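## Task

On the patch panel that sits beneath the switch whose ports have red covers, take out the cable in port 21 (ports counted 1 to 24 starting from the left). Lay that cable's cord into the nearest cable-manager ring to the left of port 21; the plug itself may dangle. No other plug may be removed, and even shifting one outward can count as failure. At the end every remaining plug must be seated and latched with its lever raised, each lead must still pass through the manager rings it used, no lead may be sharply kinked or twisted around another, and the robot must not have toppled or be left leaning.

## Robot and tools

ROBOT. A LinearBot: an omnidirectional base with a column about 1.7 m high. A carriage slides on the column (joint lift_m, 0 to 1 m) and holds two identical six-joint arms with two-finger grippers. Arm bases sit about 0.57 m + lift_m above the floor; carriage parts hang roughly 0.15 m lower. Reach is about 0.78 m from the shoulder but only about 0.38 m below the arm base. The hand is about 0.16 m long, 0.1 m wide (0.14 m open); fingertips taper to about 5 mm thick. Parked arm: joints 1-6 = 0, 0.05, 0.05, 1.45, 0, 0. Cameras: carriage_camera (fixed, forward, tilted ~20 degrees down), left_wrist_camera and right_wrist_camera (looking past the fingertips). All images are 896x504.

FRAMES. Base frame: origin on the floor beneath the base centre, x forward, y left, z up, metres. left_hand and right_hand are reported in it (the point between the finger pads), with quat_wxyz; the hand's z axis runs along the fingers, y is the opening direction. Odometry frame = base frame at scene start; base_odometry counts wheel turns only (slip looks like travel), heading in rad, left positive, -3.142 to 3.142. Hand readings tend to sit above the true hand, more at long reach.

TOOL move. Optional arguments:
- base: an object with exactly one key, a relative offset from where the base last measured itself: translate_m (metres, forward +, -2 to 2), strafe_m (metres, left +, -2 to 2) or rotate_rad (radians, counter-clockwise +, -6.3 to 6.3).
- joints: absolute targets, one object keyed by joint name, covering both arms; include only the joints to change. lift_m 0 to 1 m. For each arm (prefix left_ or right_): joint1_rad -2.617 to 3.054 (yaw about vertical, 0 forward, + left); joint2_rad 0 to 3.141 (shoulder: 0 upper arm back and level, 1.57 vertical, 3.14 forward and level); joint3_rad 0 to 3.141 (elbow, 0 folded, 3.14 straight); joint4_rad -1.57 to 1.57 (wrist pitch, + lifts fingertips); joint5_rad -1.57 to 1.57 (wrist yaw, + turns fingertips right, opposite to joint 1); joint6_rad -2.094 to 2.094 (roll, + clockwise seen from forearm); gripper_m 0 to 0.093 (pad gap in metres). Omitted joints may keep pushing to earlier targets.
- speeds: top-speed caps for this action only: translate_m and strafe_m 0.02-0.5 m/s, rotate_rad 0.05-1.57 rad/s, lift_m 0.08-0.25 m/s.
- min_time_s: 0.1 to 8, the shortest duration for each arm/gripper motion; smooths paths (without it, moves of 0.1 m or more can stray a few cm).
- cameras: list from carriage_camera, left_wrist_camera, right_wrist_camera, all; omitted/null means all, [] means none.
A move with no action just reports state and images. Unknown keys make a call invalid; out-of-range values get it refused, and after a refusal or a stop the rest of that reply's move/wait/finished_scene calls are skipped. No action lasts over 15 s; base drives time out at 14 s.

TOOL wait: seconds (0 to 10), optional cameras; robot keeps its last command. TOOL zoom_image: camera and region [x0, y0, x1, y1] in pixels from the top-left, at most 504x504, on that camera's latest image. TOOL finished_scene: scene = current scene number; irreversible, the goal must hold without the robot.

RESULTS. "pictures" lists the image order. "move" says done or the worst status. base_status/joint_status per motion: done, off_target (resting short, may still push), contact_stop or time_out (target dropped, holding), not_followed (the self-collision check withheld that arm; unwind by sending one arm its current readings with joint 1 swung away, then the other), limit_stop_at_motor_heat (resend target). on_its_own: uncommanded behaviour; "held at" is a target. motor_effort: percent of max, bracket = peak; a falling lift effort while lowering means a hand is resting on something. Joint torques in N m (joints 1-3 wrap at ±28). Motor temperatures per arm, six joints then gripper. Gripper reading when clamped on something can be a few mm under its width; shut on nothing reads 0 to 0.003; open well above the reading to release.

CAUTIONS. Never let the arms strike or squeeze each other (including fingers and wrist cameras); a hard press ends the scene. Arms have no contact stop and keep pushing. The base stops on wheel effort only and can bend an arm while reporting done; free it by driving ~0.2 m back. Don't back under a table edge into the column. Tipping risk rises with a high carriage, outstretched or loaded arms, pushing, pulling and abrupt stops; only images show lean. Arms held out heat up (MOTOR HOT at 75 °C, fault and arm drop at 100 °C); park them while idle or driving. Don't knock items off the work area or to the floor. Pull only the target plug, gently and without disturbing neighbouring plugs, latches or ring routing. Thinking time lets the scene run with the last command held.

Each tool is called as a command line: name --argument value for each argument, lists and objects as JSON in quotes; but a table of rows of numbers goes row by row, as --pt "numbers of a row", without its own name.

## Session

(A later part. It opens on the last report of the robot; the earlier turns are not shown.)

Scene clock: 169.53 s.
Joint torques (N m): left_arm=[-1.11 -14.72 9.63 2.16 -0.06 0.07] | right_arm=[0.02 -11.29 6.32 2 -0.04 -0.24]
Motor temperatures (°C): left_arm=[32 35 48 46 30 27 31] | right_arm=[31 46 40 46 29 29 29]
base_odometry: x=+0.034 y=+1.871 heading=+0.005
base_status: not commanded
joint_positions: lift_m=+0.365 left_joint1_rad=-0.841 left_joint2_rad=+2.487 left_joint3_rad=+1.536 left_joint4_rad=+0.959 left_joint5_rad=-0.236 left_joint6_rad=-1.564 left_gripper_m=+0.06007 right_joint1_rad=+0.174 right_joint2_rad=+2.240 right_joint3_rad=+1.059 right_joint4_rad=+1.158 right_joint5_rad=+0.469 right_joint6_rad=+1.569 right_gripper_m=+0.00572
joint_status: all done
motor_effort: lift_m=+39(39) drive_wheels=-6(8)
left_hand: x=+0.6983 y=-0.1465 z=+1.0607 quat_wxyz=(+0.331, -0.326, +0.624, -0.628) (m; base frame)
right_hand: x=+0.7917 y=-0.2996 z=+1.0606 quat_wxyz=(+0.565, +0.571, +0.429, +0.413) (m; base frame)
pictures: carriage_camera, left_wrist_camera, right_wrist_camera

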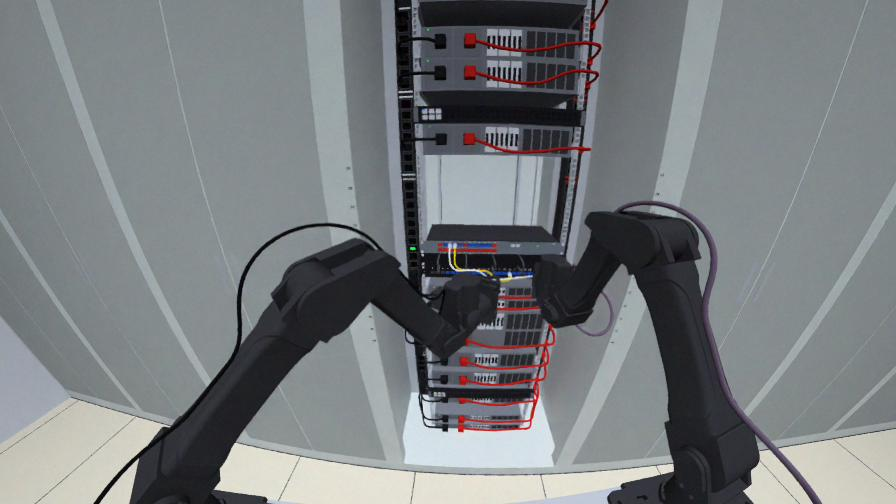

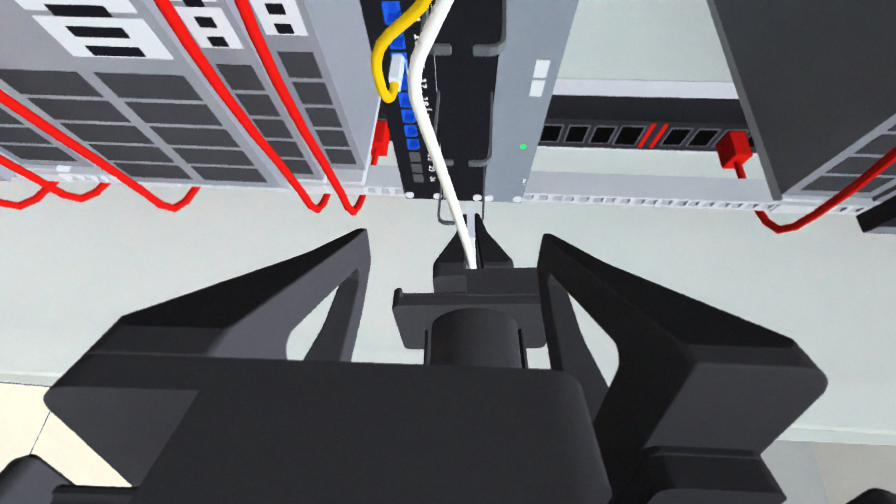

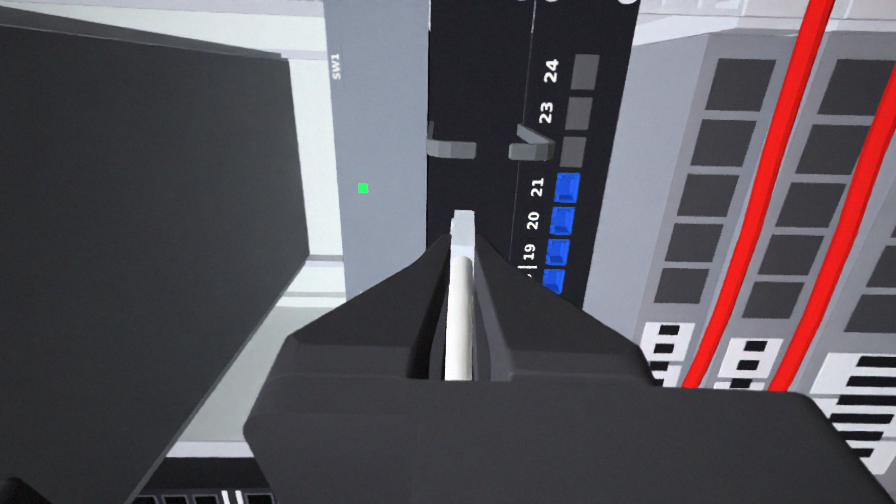

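move --joints '{"left_joint1_rad":-0.77,"left_joint2_rad":2.93,"left_joint3_rad":2.43,"left_joint4_rad":0.48,"left_joint5_rad":-0.17,"left_joint6_rad":-1.571}' --min_time_s 4

Scene clock: 175.30 s.
Joint torques (N m): left_arm=[0.06 -17.69 11.43 2.17 0.2 0.07] | right_arm=[0.02 -11.29 6.34 2 -0.04 -0.24]
move: done
base_odometry: x=+0.034 y=+1.871 heading=+0.005
base_status: not commanded
joint_positions: lift_m=+0.365 left_joint1_rad=-0.776 left_joint2_rad=+2.897 left_joint3_rad=+2.397 left_joint4_rad=+0.495 left_joint5_rad=-0.181 left_joint6_rad=-1.564 left_gripper_m=+0.06007 right_joint1_rad=+0.174 right_joint2_rad=+2.240 right_joint3_rad=+1.059 right_joint4_rad=+1.158 right_joint5_rad=+0.469 right_joint6_rad=+1.569 right_gripper_m=+0.00572
joint_status: all done
motor_effort: lift_m=+39(39) drive_wheels=-7(8)
left_hand: x=+0.7934 y=-0.1924 z=+1.0600 quat_wxyz=(+0.333, -0.330, +0.628, -0.622) (m; base frame)
right_hand: x=+0.7917 y=-0.2996 z=+1.0606 quat_wxyz=(+0.565, +0.571, +0.429, +0.413) (m; base frame)
pictures: carriage_camera, left_wrist_camera, right_wrist_camera

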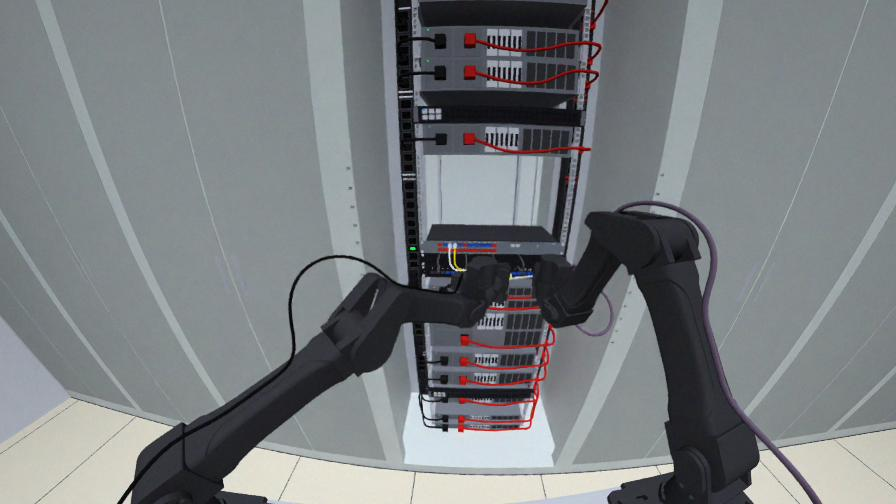

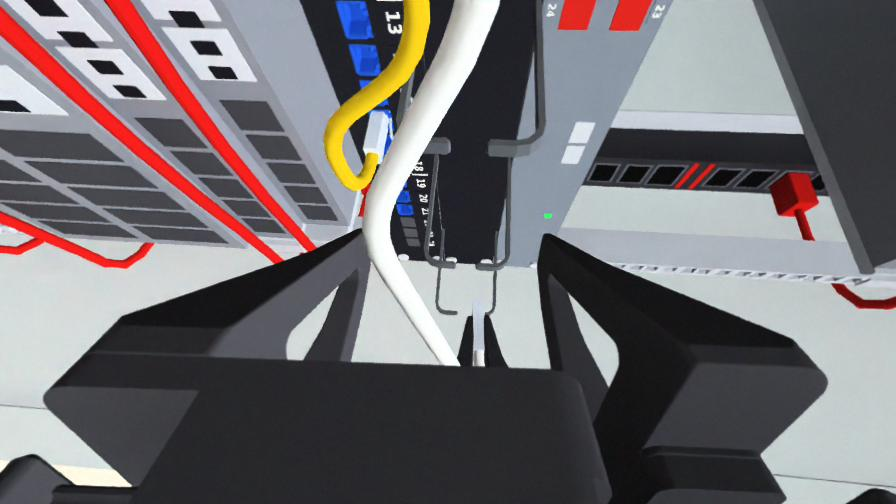

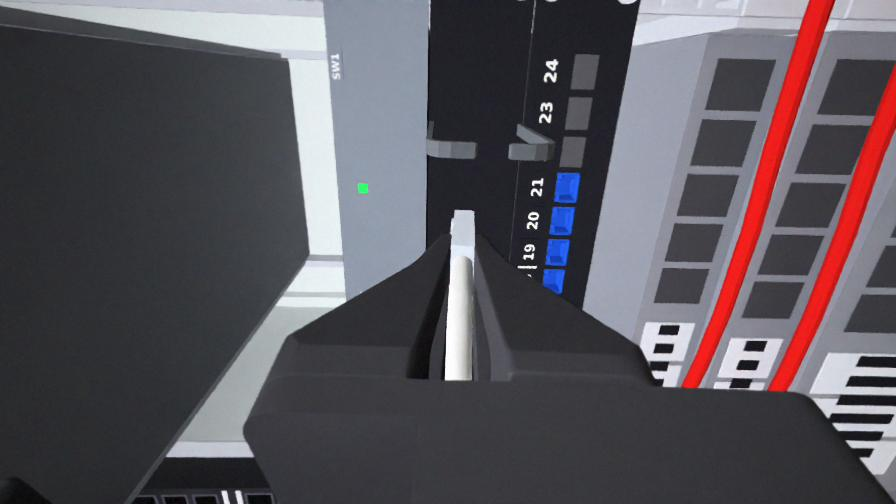

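move --joints '{"left_joint2_rad":2.967,"left_joint3_rad":2.43,"left_joint4_rad":0.517}' --min_time_s 1.5 --cameras '["left_wrist_camera"]'

move --joints '{"left_gripper_m":0.012}' --min_time_s 2 --cameras '["left_wrist_camera"]'

Scene clock: 177.50 s.
Joint torques (N m): left_arm=[-0.03 -17.7 11.51 2.39 0.17 0.05] | right_arm=[0.02 -11.28 6.32 1.99 -0.04 -0.23]
Motor temperatures (°C): left_arm=[32 40 49 45 30 27 31] | right_arm=[31 47 40 46 29 28 29]
move: done
base_odometry: x=+0.034 y=+1.871 heading=+0.005
base_status: not commanded
joint_positions: lift_m=+0.365 left_joint1_rad=-0.776 left_joint2_rad=+2.935 left_joint3_rad=+2.397 left_joint4_rad=+0.516 left_joint5_rad=-0.180 left_joint6_rad=-1.564 left_gripper_m=+0.06007 right_joint1_rad=+0.174 right_joint2_rad=+2.240 right_joint3_rad=+1.059 right_joint4_rad=+1.158 right_joint5_rad=+0.469 right_joint6_rad=+1.569 right_gripper_m=+0.00572
joint_status: all done
motor_effort: lift_m=+39(39) drive_wheels=-7(7)
left_hand: x=+0.7930 y=-0.1921 z=+1.0374 quat_wxyz=(+0.331, -0.332, +0.633, -0.616) (m; base frame)
right_hand: x=+0.7917 y=-0.2996 z=+1.0606 quat_wxyz=(+0.565, +0.571, +0.429, +0.413) (m; base frame)
pictures: left_wrist_camera

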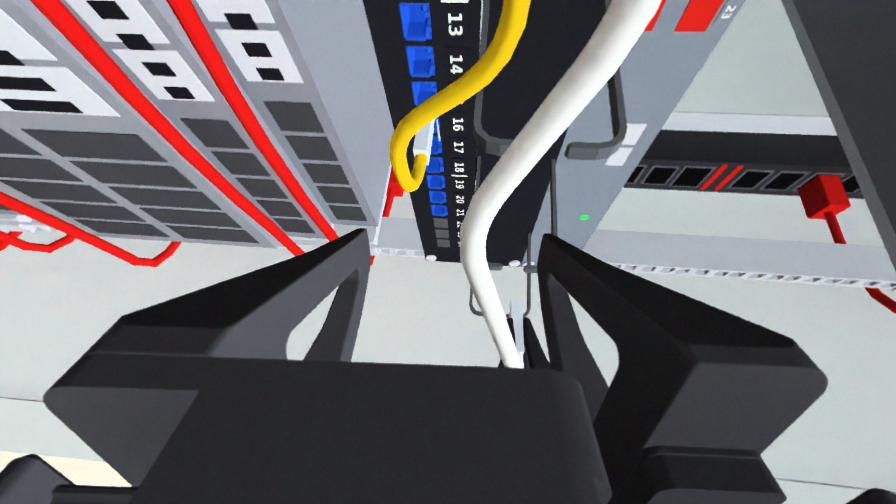

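Scene clock: 179.80 s.
Joint torques (N m): left_arm=[-0.05 -17.68 11.54 2.23 0.14 0.09] | right_arm=[0.01 -11.3 6.31 2.02 0 -0.24]
move: done
base_odometry: x=+0.034 y=+1.871 heading=+0.005
base_status: not commanded
joint_positions: lift_m=+0.365 left_joint1_rad=-0.776 left_joint2_rad=+2.935 left_joint3_rad=+2.397 left_joint4_rad=+0.525 left_joint5_rad=-0.178 left_joint6_rad=-1.566 left_gripper_m=+0.01208 right_joint1_rad=+0.174 right_joint2_rad=+2.240 right_joint3_rad=+1.059 right_joint4_rad=+1.156 right_joint5_rad=+0.466 right_joint6_rad=+1.569 right_gripper_m=+0.00572
joint_status: all done
motor_effort: lift_m=+39(39) drive_wheels=-6(8)
left_hand: x=+0.7928 y=-0.1925 z=+1.0396 quat_wxyz=(+0.331, -0.330, +0.630, -0.620) (m; base frame)
right_hand: x=+0.7919 y=-0.2990 z=+1.0601 quat_wxyz=(+0.564, +0.571, +0.430, +0.413) (m; base frame)
pictures: left_wrist_camera

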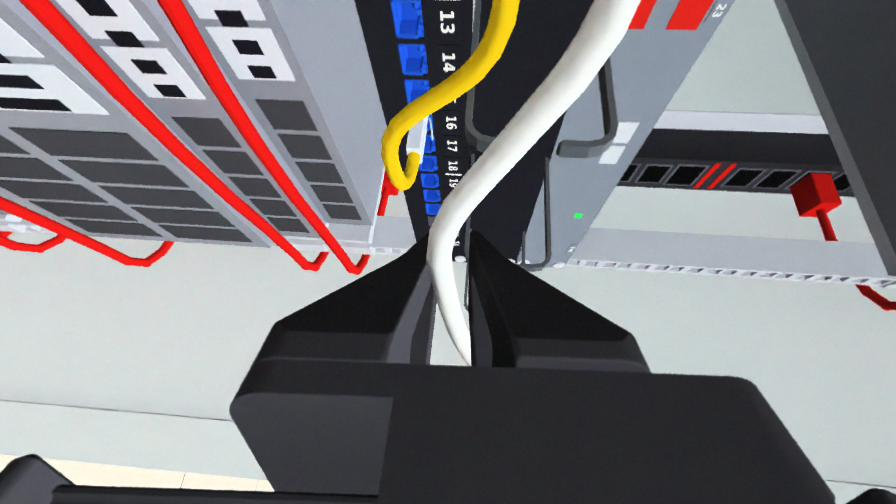

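zoom_image --camera "left_wrist_camera" --region '[360, 170, 560, 380]'

Scaled by 2.400 from the camera's 896x504 image, which has a finer 1280x720 frame.

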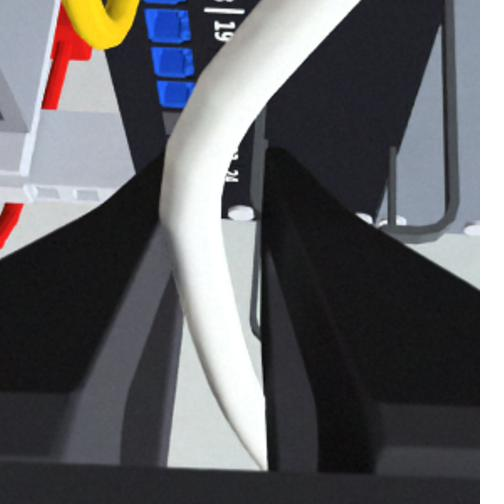

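move --joints '{"left_gripper_m":0.004}' --min_time_s 1.5 --cameras '["left_wrist_camera"]'

zoom_image --camera "left_wrist_camera" --region '[360, 170, 560, 380]'

Scene clock: 181.93 s.
Joint torques (N m): left_arm=[0.02 -17.61 11.51 2.22 0.16 0.11] | right_arm=[0.01 -11.32 6.31 2.07 0 -0.23]
move: done
base_odometry: x=+0.034 y=+1.871 heading=+0.005
base_status: not commanded
joint_positions: lift_m=+0.365 left_joint1_rad=-0.776 left_joint2_rad=+2.935 left_joint3_rad=+2.397 left_joint4_rad=+0.528 left_joint5_rad=-0.178 left_joint6_rad=-1.567 left_gripper_m=+0.00403 right_joint1_rad=+0.174 right_joint2_rad=+2.240 right_joint3_rad=+1.059 right_joint4_rad=+1.152 right_joint5_rad=+0.466 right_joint6_rad=+1.569 right_gripper_m=+0.00572
joint_status: all done
motor_effort: lift_m=+38(39) drive_wheels=-6(8)
left_hand: x=+0.7928 y=-0.1925 z=+1.0402 quat_wxyz=(+0.330, -0.331, +0.629, -0.621) (m; base frame)
right_hand: x=+0.7919 y=-0.2990 z=+1.0593 quat_wxyz=(+0.563, +0.571, +0.431, +0.412) (m; base frame)
pictures: left_wrist_camera

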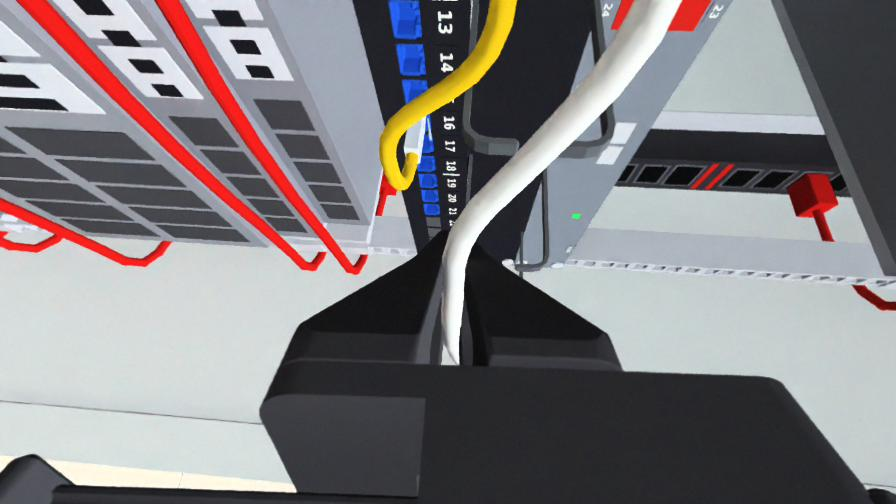

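Scaled by 2.400 from the camera's 896x504 image, which has a finer 1280x720 frame.

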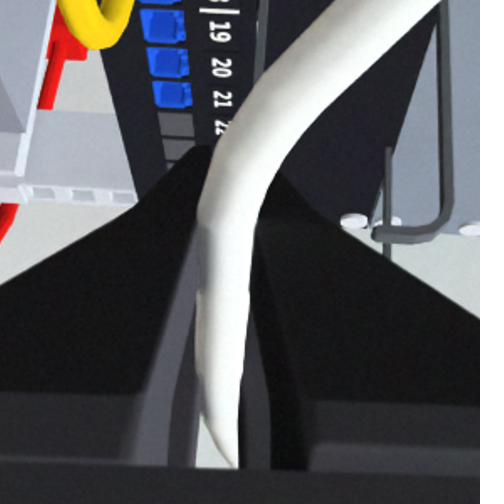

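move --joints '{"left_gripper_m":0.002}' --min_time_s 1 --cameras '[]'

move --joints '{"right_gripper_m":0.03}' --min_time_s 2.5

Scene clock: 183.50 s.
Joint torques (N m): left_arm=[0.03 -17.68 11.48 2.21 0.12 0.14] | right_arm=[0.03 -11.3 6.31 2.07 0 -0.23]
move: done
base_odometry: x=+0.034 y=+1.871 heading=+0.005
base_status: not commanded
joint_positions: lift_m=+0.365 left_joint1_rad=-0.776 left_joint2_rad=+2.935 left_joint3_rad=+2.397 left_joint4_rad=+0.528 left_joint5_rad=-0.178 left_joint6_rad=-1.567 left_gripper_m=+0.00402 right_joint1_rad=+0.174 right_joint2_rad=+2.240 right_joint3_rad=+1.059 right_joint4_rad=+1.152 right_joint5_rad=+0.466 right_joint6_rad=+1.569 right_gripper_m=+0.00572
joint_status: all done
motor_effort: lift_m=+38(39) drive_wheels=-6(8)
left_hand: x=+0.7928 y=-0.1925 z=+1.0402 quat_wxyz=(+0.330, -0.331, +0.629, -0.621) (m; base frame)
right_hand: x=+0.7919 y=-0.2990 z=+1.0592 quat_wxyz=(+0.563, +0.572, +0.432, +0.412) (m; base frame)
pictures: none
No camera images: "cameras" was empty.

Scene clock: 186.30 s.
Joint torques (N m): left_arm=[0.03 -17.65 11.44 2.21 0.14 0.11] | right_arm=[0.01 -11.3 6.35 2.07 0 -0.23]
move: done
base_odometry: x=+0.034 y=+1.871 heading=+0.005
base_status: not commanded
joint_positions: lift_m=+0.365 left_joint1_rad=-0.776 left_joint2_rad=+2.935 left_joint3_rad=+2.397 left_joint4_rad=+0.528 left_joint5_rad=-0.178 left_joint6_rad=-1.568 left_gripper_m=+0.00401 right_joint1_rad=+0.174 right_joint2_rad=+2.240 right_joint3_rad=+1.059 right_joint4_rad=+1.152 right_joint5_rad=+0.466 right_joint6_rad=+1.569 right_gripper_m=+0.02995
joint_status: all done
motor_effort: lift_m=+38(39) drive_wheels=-7(8)
left_hand: x=+0.7928 y=-0.1925 z=+1.0402 quat_wxyz=(+0.330, -0.331, +0.629, -0.621) (m; base frame)
right_hand: x=+0.7919 y=-0.2990 z=+1.0592 quat_wxyz=(+0.563, +0.572, +0.432, +0.412) (m; base frame)
pictures: carriage_camera, left_wrist_camera, right_wrist_camera

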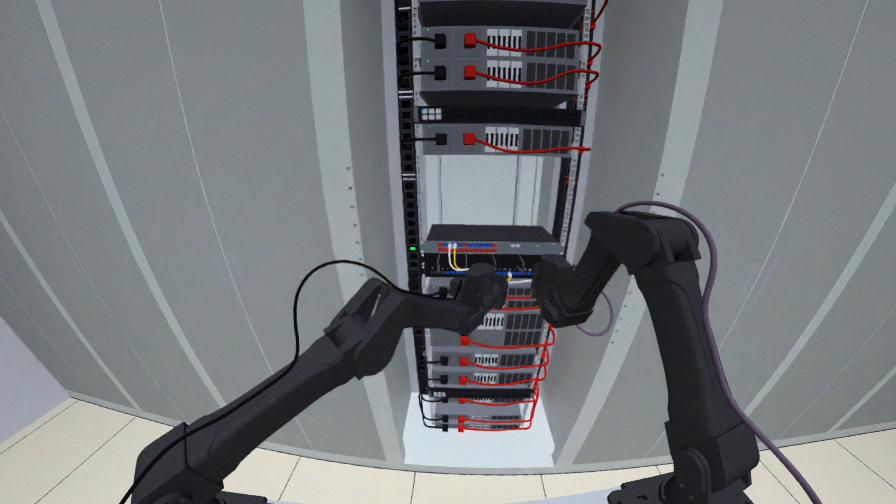

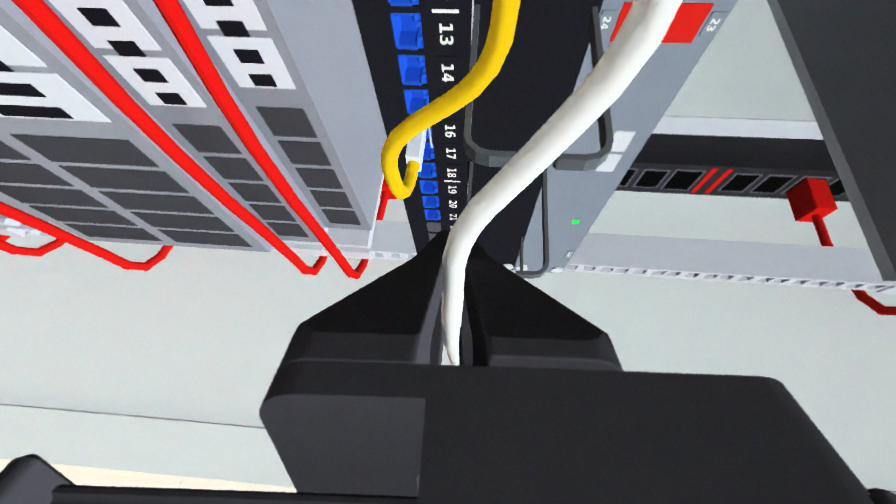

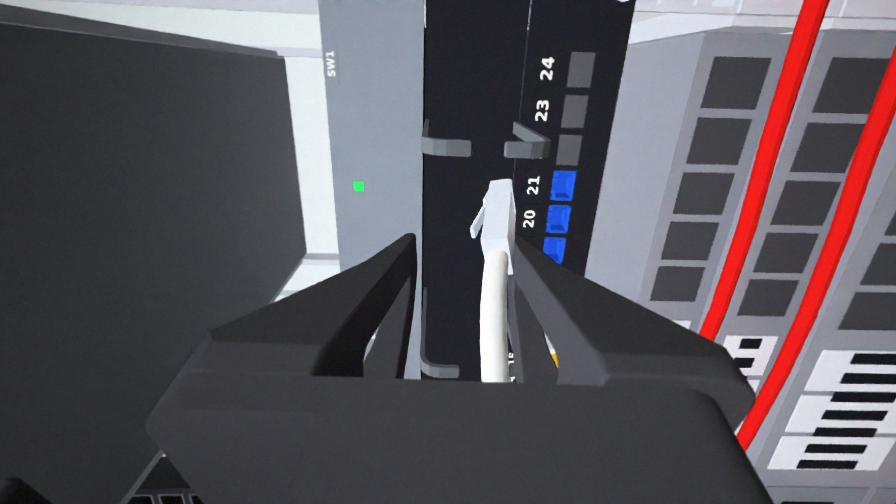

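move --joints '{"right_gripper_m":0.045}' --min_time_s 1 --cameras '[]'

move --joints '{"right_joint1_rad":0.349,"right_joint2_rad":2.045,"right_joint3_rad":0.62,"right_joint4_rad":1.41,"right_joint5_rad":0.639}' --min_time_s 4

Scene clock: 188.83 s.
Joint torques (N m): left_arm=[0.01 -17.83 11.49 2.19 0.15 0.11] | right_arm=[0.01 -11.3 6.32 2.07 0 -0.23]
move: done
base_odometry: x=+0.034 y=+1.871 heading=+0.005
base_status: not commanded
joint_positions: lift_m=+0.365 left_joint1_rad=-0.776 left_joint2_rad=+2.935 left_joint3_rad=+2.397 left_joint4_rad=+0.528 left_joint5_rad=-0.178 left_joint6_rad=-1.568 left_gripper_m=+0.00401 right_joint1_rad=+0.174 right_joint2_rad=+2.240 right_joint3_rad=+1.059 right_joint4_rad=+1.152 right_joint5_rad=+0.466 right_joint6_rad=+1.569 right_gripper_m=+0.04492
joint_status: all done
motor_effort: lift_m=+38(39) drive_wheels=-7(8)
left_hand: x=+0.7928 y=-0.1925 z=+1.0402 quat_wxyz=(+0.330, -0.331, +0.629, -0.621) (m; base frame)
right_hand: x=+0.7919 y=-0.2990 z=+1.0592 quat_wxyz=(+0.563, +0.572, +0.432, +0.412) (m; base frame)
pictures: none
No camera images: "cameras" was empty.

Scene clock: 193.13 s.
Joint torques (N m): left_arm=[0.06 -17.63 11.45 2.26 0.11 0.1] | right_arm=[0.9 -11.04 3.34 2.11 0.15 -0.24]
Motor temperatures (°C): left_arm=[32 46 51 46 30 27 31] | right_arm=[31 48 40 45 29 28 28]
move: done
base_odometry: x=+0.034 y=+1.871 heading=+0.005
base_status: not commanded
joint_positions: lift_m=+0.365 left_joint1_rad=-0.776 left_joint2_rad=+2.935 left_joint3_rad=+2.397 left_joint4_rad=+0.527 left_joint5_rad=-0.178 left_joint6_rad=-1.568 left_gripper_m=+0.00400 right_joint1_rad=+0.342 right_joint2_rad=+2.070 right_joint3_rad=+0.629 right_joint4_rad=+1.403 right_joint5_rad=+0.629 right_joint6_rad=+1.569 right_gripper_m=+0.04492
joint_status: all done
motor_effort: lift_m=+38(39) drive_wheels=-7(8)
left_hand: x=+0.7928 y=-0.1925 z=+1.0399 quat_wxyz=(+0.330, -0.331, +0.629, -0.621) (m; base frame)
right_hand: x=+0.6853 y=-0.2639 z=+1.0513 quat_wxyz=(+0.563, +0.570, +0.437, +0.410) (m; base frame)
pictures: carriage_camera, left_wrist_camera, right_wrist_camera

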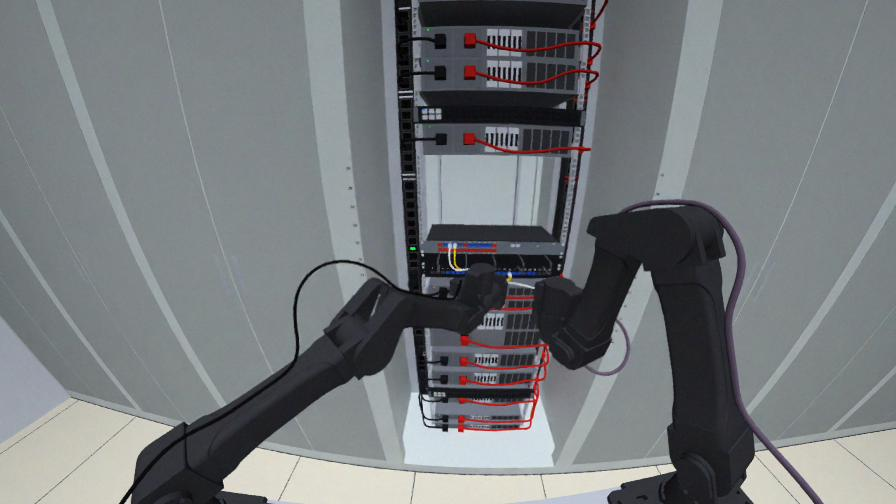

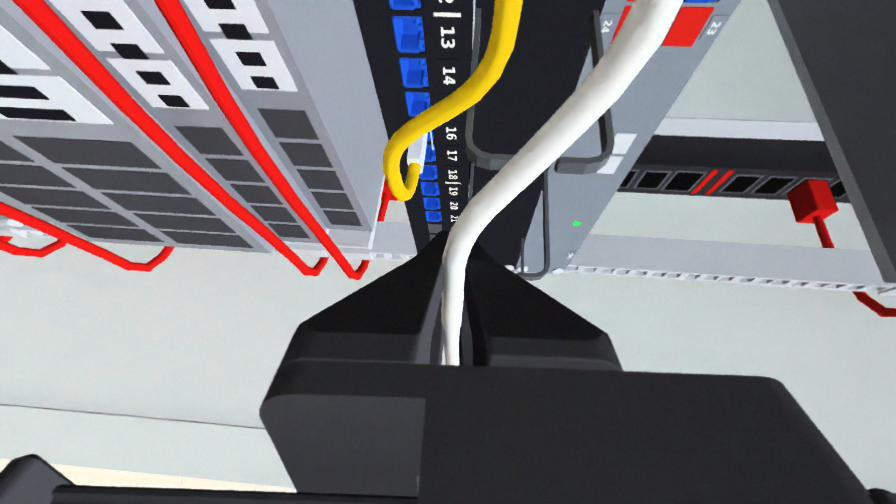

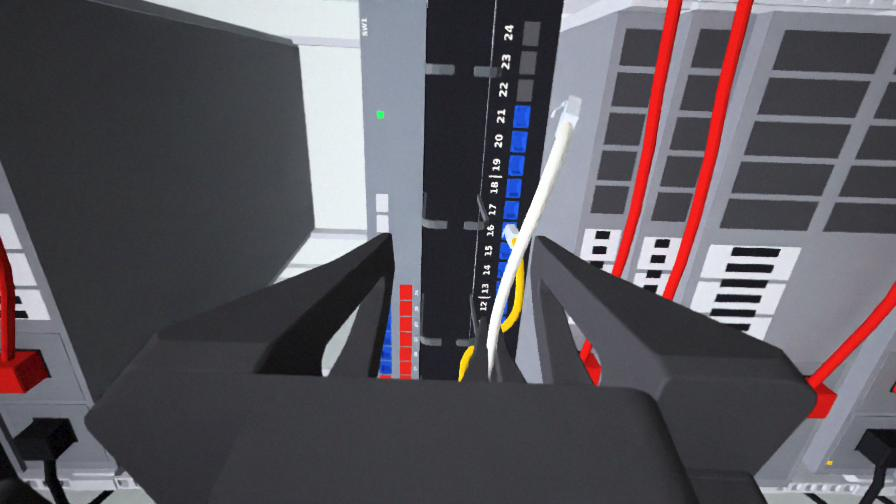

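zoom_image --camera "right_wrist_camera" --region '[420, 60, 640, 390]'

zoom_image --camera "carriage_camera" --region '[420, 230, 580, 320]'

Scaled by 1.527 from the camera's 896x504 image, which has a finer 1280x720 frame.

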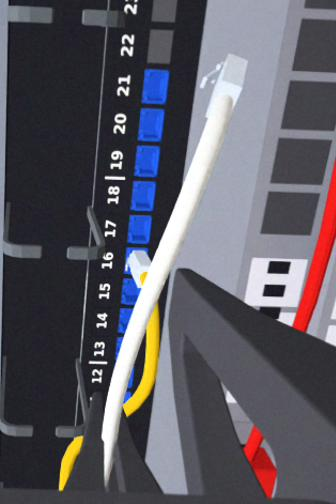

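Scaled by 3.150 from the camera's 896x504 image, which has a finer 1280x720 frame.

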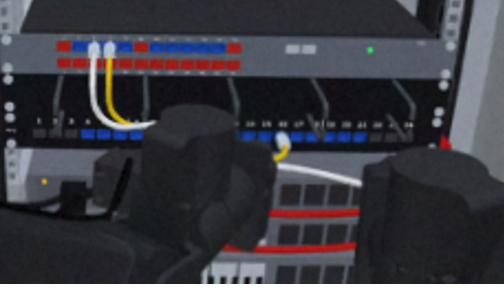

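move --joints '{"right_joint1_rad":0.125,"right_joint2_rad":2.316,"right_joint3_rad":0.71,"right_joint4_rad":1.56,"right_joint5_rad":0.125}' --min_time_s 3

Scene clock: 197.83 s.
Joint torques (N m): left_arm=[0.12 -17.73 11.54 2.21 0.12 0.12] | right_arm=[-0.47 -8.21 4.38 2.32 -0.06 -0.24]
move: done
base_odometry: x=+0.034 y=+1.871 heading=+0.005
base_status: not commanded
joint_positions: lift_m=+0.365 left_joint1_rad=-0.776 left_joint2_rad=+2.935 left_joint3_rad=+2.397 left_joint4_rad=+0.527 left_joint5_rad=-0.178 left_joint6_rad=-1.568 left_gripper_m=+0.00400 right_joint1_rad=+0.132 right_joint2_rad=+2.299 right_joint3_rad=+0.697 right_joint4_rad=+1.552 right_joint5_rad=+0.136 right_joint6_rad=+1.569 right_gripper_m=+0.04492
joint_status: all done
joint sent to its limit — right_joint4_rad, upper limit.
motor_effort: lift_m=+39(39) drive_wheels=-7(8)
left_hand: x=+0.7928 y=-0.1925 z=+1.0399 quat_wxyz=(+0.330, -0.331, +0.629, -0.621) (m; base frame)
right_hand: x=+0.7179 y=-0.2782 z=+1.0006 quat_wxyz=(+0.491, +0.511, +0.513, +0.484) (m; base frame)
pictures: carriage_camera, left_wrist_camera, right_wrist_camera

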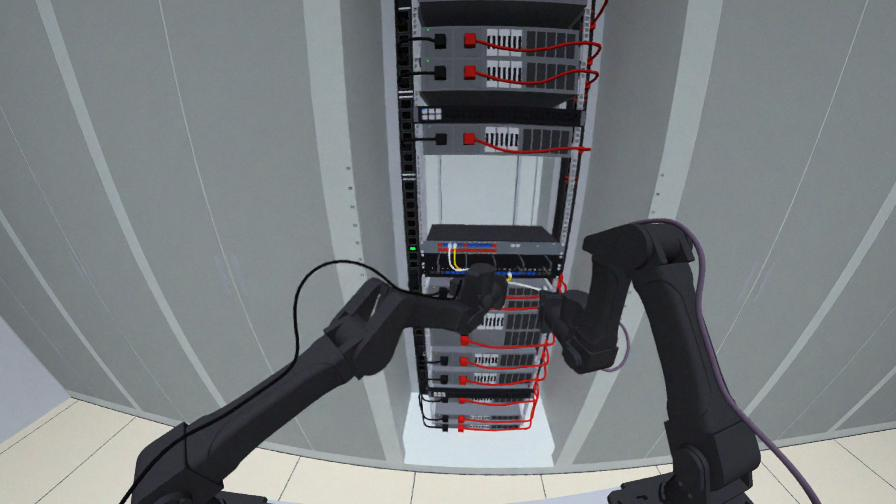

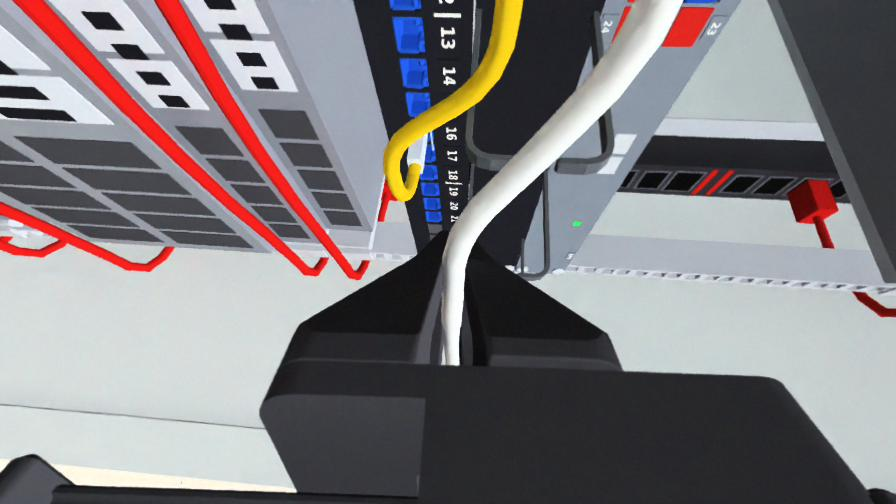

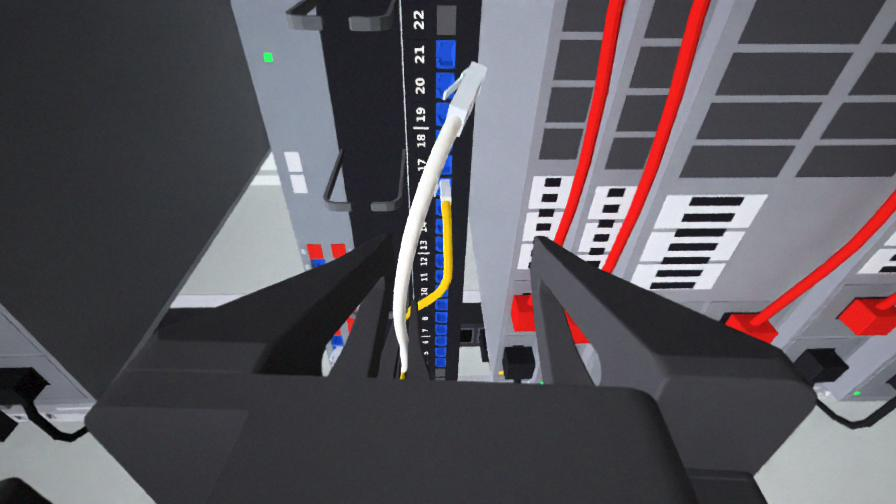

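move --joints '{"right_joint2_rad":2.25,"right_joint3_rad":0.71,"right_joint4_rad":1.54}' --min_time_s 1.5 --cameras '["right_wrist_camera"]'

move --joints '{"right_joint1_rad":0.0856,"right_joint2_rad":2.325,"right_joint3_rad":0.903,"right_joint4_rad":1.408,"right_joint5_rad":0.036}' --min_time_s 3

Scene clock: 200.23 s.
Joint torques (N m): left_arm=[0.01 -17.66 11.47 2.22 0.11 0.08] | right_arm=[-0.47 -12.18 4.48 2.09 -0.06 -0.23]
move: done
base_odometry: x=+0.034 y=+1.871 heading=+0.005
base_status: not commanded
joint_positions: lift_m=+0.365 left_joint1_rad=-0.776 left_joint2_rad=+2.935 left_joint3_rad=+2.397 left_joint4_rad=+0.527 left_joint5_rad=-0.178 left_joint6_rad=-1.568 left_gripper_m=+0.00400 right_joint1_rad=+0.132 right_joint2_rad=+2.276 right_joint3_rad=+0.697 right_joint4_rad=+1.552 right_joint5_rad=+0.135 right_joint6_rad=+1.569 right_gripper_m=+0.04492
joint_status: all done
motor_effort: lift_m=+38(39) drive_wheels=-7(8)
left_hand: x=+0.7928 y=-0.1925 z=+1.0399 quat_wxyz=(+0.330, -0.331, +0.629, -0.621) (m; base frame)
right_hand: x=+0.7192 y=-0.2778 z=+1.0115 quat_wxyz=(+0.495, +0.506, +0.507, +0.491) (m; base frame)
pictures: right_wrist_camera

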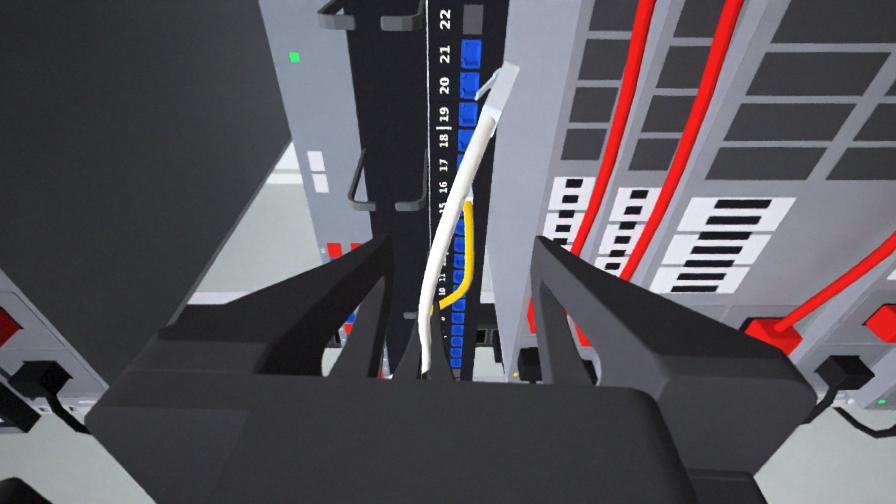

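Scene clock: 203.53 s.
Joint torques (N m): left_arm=[-0.01 -17.54 11.54 2.23 0.14 0.11] | right_arm=[-0.46 -9.22 5.68 2.04 -0.08 -0.23]
move: done
base_odometry: x=+0.034 y=+1.871 heading=+0.005
base_status: not commanded
joint_positions: lift_m=+0.365 left_joint1_rad=-0.776 left_joint2_rad=+2.935 left_joint3_rad=+2.397 left_joint4_rad=+0.527 left_joint5_rad=-0.178 left_joint6_rad=-1.568 left_gripper_m=+0.00400 right_joint1_rad=+0.093 right_joint2_rad=+2.307 right_joint3_rad=+0.887 right_joint4_rad=+1.427 right_joint5_rad=+0.047 right_joint6_rad=+1.569 right_gripper_m=+0.04492
joint_status: all done
motor_effort: lift_m=+39(39) drive_wheels=-6(8)
left_hand: x=+0.7928 y=-0.1925 z=+1.0399 quat_wxyz=(+0.330, -0.331, +0.629, -0.621) (m; base frame)
right_hand: x=+0.7646 y=-0.2779 z=+1.0268 quat_wxyz=(+0.491, +0.486, +0.510, +0.513) (m; base frame)
pictures: carriage_camera, left_wrist_camera, right_wrist_camera

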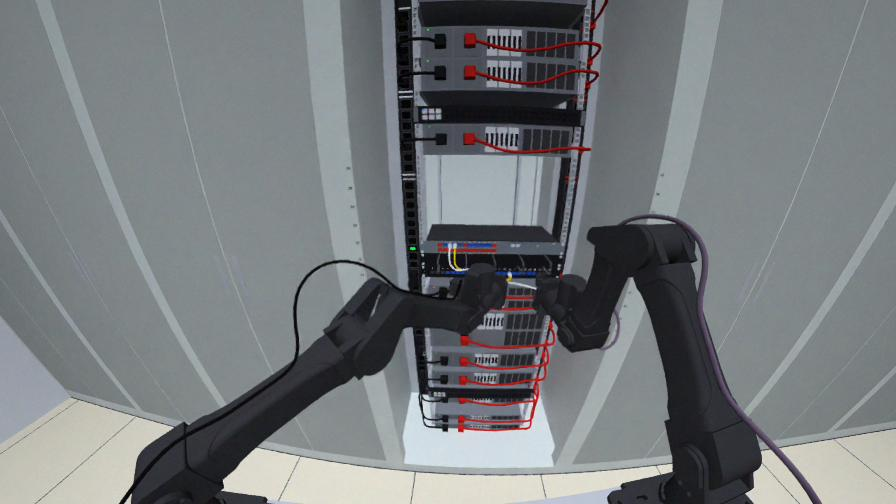

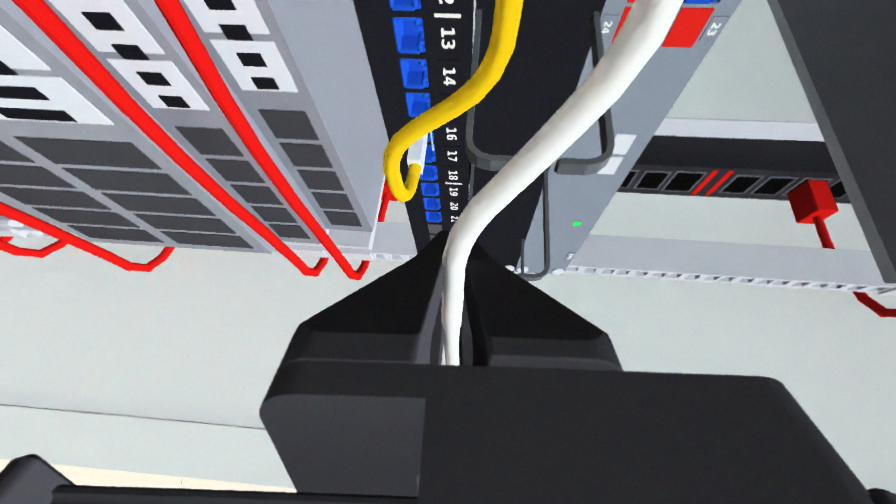

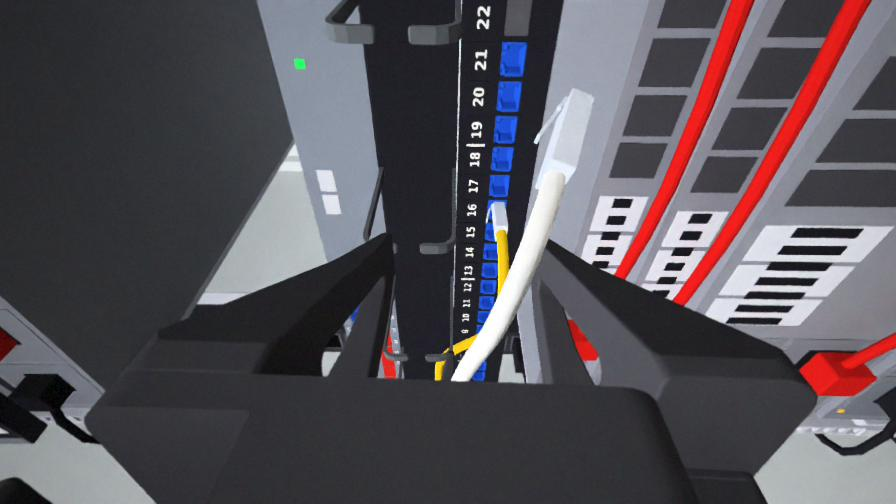

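move --joints '{"right_joint1_rad":0.0837,"right_joint2_rad":2.385,"right_joint3_rad":0.955,"right_joint4_rad":1.43,"right_joint5_rad":0.034}' --min_time_s 2 --cameras '["right_wrist_camera"]'

move --joints '{"right_gripper_m":0.014}' --min_time_s 2 --cameras '["right_wrist_camera"]'

Scene clock: 206.37 s.
Joint torques (N m): left_arm=[-0.13 -17.73 11.55 2.21 0.13 0.09] | right_arm=[-0.49 -9.55 5.64 2.3 -0.08 -0.23]
move: done
base_odometry: x=+0.034 y=+1.871 heading=+0.005
base_status: not commanded
joint_positions: lift_m=+0.365 left_joint1_rad=-0.776 left_joint2_rad=+2.935 left_joint3_rad=+2.397 left_joint4_rad=+0.526 left_joint5_rad=-0.178 left_joint6_rad=-1.568 left_gripper_m=+0.00400 right_joint1_rad=+0.091 right_joint2_rad=+2.366 right_joint3_rad=+0.939 right_joint4_rad=+1.426 right_joint5_rad=+0.044 right_joint6_rad=+1.569 right_gripper_m=+0.04492
joint_status: all done
motor_effort: lift_m=+38(39) drive_wheels=-6(8)
left_hand: x=+0.7928 y=-0.1925 z=+1.0399 quat_wxyz=(+0.330, -0.331, +0.630, -0.621) (m; base frame)
right_hand: x=+0.7743 y=-0.2774 z=+1.0133 quat_wxyz=(+0.488, +0.488, +0.512, +0.511) (m; base frame)
pictures: right_wrist_camera

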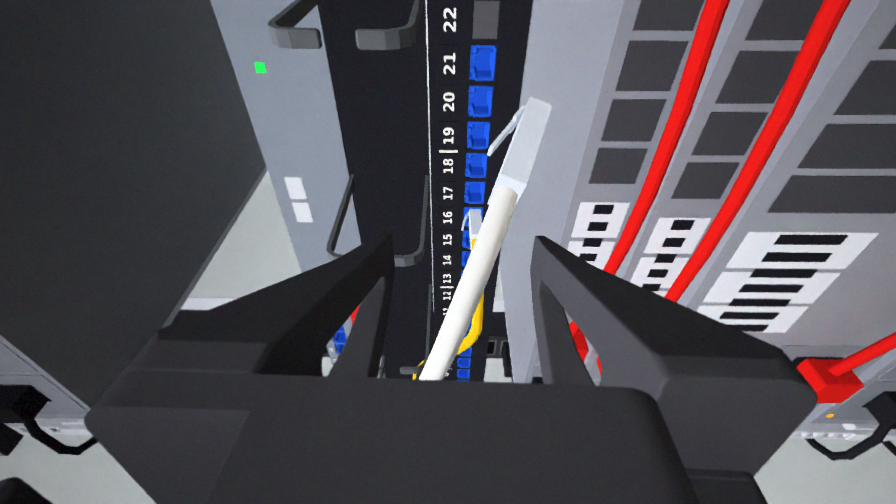

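Scene clock: 208.63 s.
Joint torques (N m): left_arm=[0.03 -17.74 11.51 2.25 0.13 0.11] | right_arm=[-0.49 -9.57 5.57 2.3 -0.06 -0.23]
Motor temperatures (°C): left_arm=[32 51 52 47 30 27 32] | right_arm=[31 45 40 46 29 28 28]
move: done
base_odometry: x=+0.034 y=+1.871 heading=+0.005
base_status: not commanded
joint_positions: lift_m=+0.365 left_joint1_rad=-0.776 left_joint2_rad=+2.935 left_joint3_rad=+2.397 left_joint4_rad=+0.526 left_joint5_rad=-0.178 left_joint6_rad=-1.568 left_gripper_m=+0.00400 right_joint1_rad=+0.091 right_joint2_rad=+2.366 right_joint3_rad=+0.940 right_joint4_rad=+1.427 right_joint5_rad=+0.043 right_joint6_rad=+1.569 right_gripper_m=+0.01408
joint_status: all done
motor_effort: lift_m=+39(39) drive_wheels=-7(9)
left_hand: x=+0.7928 y=-0.1925 z=+1.0397 quat_wxyz=(+0.330, -0.331, +0.630, -0.620) (m; base frame)
right_hand: x=+0.7743 y=-0.2773 z=+1.0135 quat_wxyz=(+0.488, +0.487, +0.512, +0.511) (m; base frame)
pictures: right_wrist_camera

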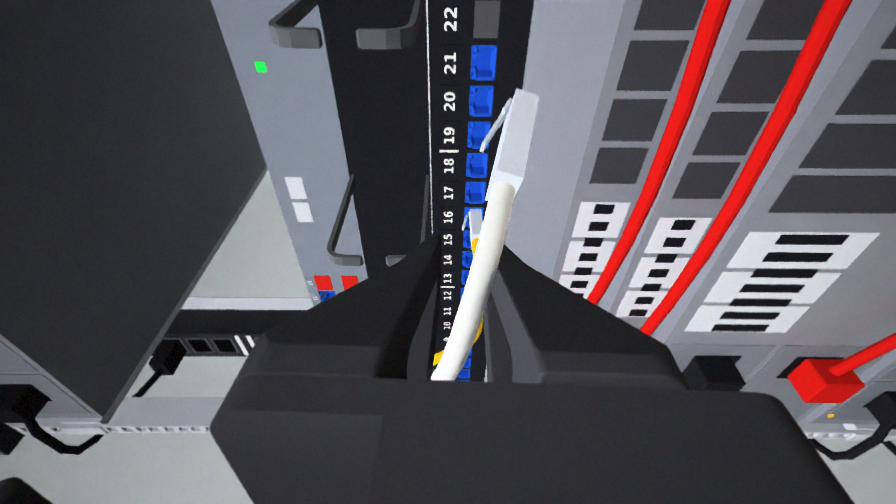

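move --joints '{"right_gripper_m":0.003}' --min_time_s 2

zoom_image --camera "right_wrist_camera" --region '[380, 80, 600, 390]'

Scene clock: 211.07 s.
Joint torques (N m): left_arm=[-0.01 -18.04 11.47 2.28 0.14 0.11] | right_arm=[-0.47 -9.57 5.56 2.25 -0.06 -0.24]
move: done
base_odometry: x=+0.034 y=+1.871 heading=+0.005
base_status: not commanded
joint_positions: lift_m=+0.365 left_joint1_rad=-0.776 left_joint2_rad=+2.939 left_joint3_rad=+2.397 left_joint4_rad=+0.522 left_joint5_rad=-0.178 left_joint6_rad=-1.568 left_gripper_m=+0.00400 right_joint1_rad=+0.091 right_joint2_rad=+2.366 right_joint3_rad=+0.941 right_joint4_rad=+1.430 right_joint5_rad=+0.042 right_joint6_rad=+1.569 right_gripper_m=+0.00340
joint_status: all done
motor_effort: lift_m=+38(39) drive_wheels=-7(8)
left_hand: x=+0.7927 y=-0.1925 z=+1.0360 quat_wxyz=(+0.329, -0.332, +0.632, -0.618) (m; base frame)
right_hand: x=+0.7745 y=-0.2771 z=+1.0145 quat_wxyz=(+0.489, +0.486, +0.512, +0.513) (m; base frame)
pictures: carriage_camera, left_wrist_camera, right_wrist_camera

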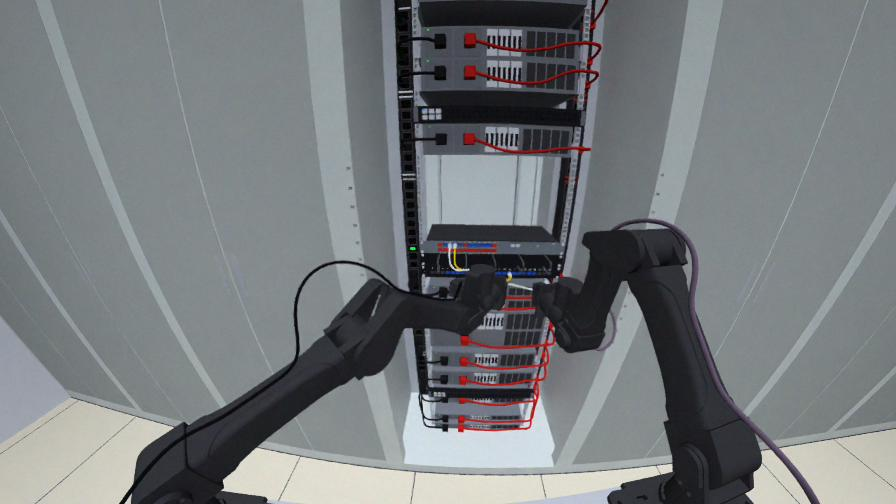

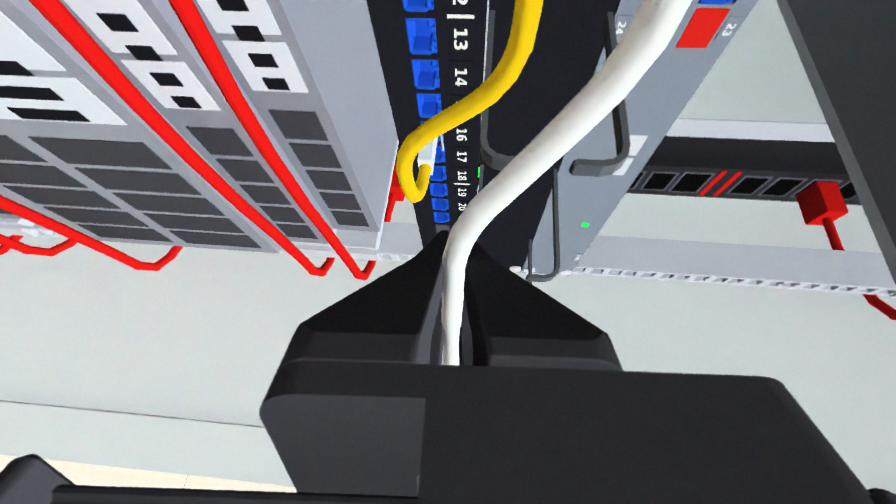

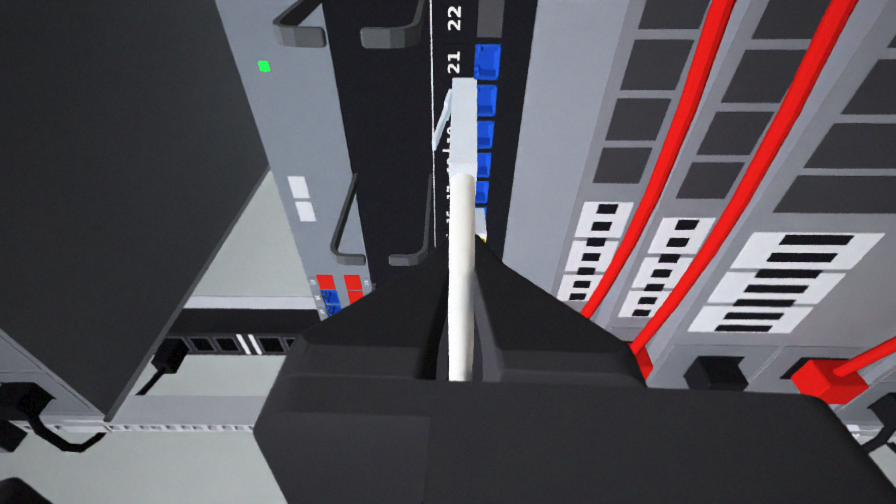

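Scaled by 1.626 from the camera's 896x504 image, which has a finer 1280x720 frame.

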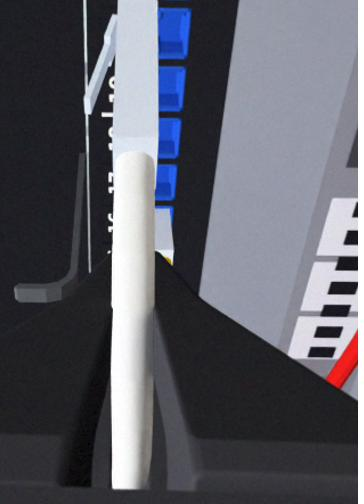

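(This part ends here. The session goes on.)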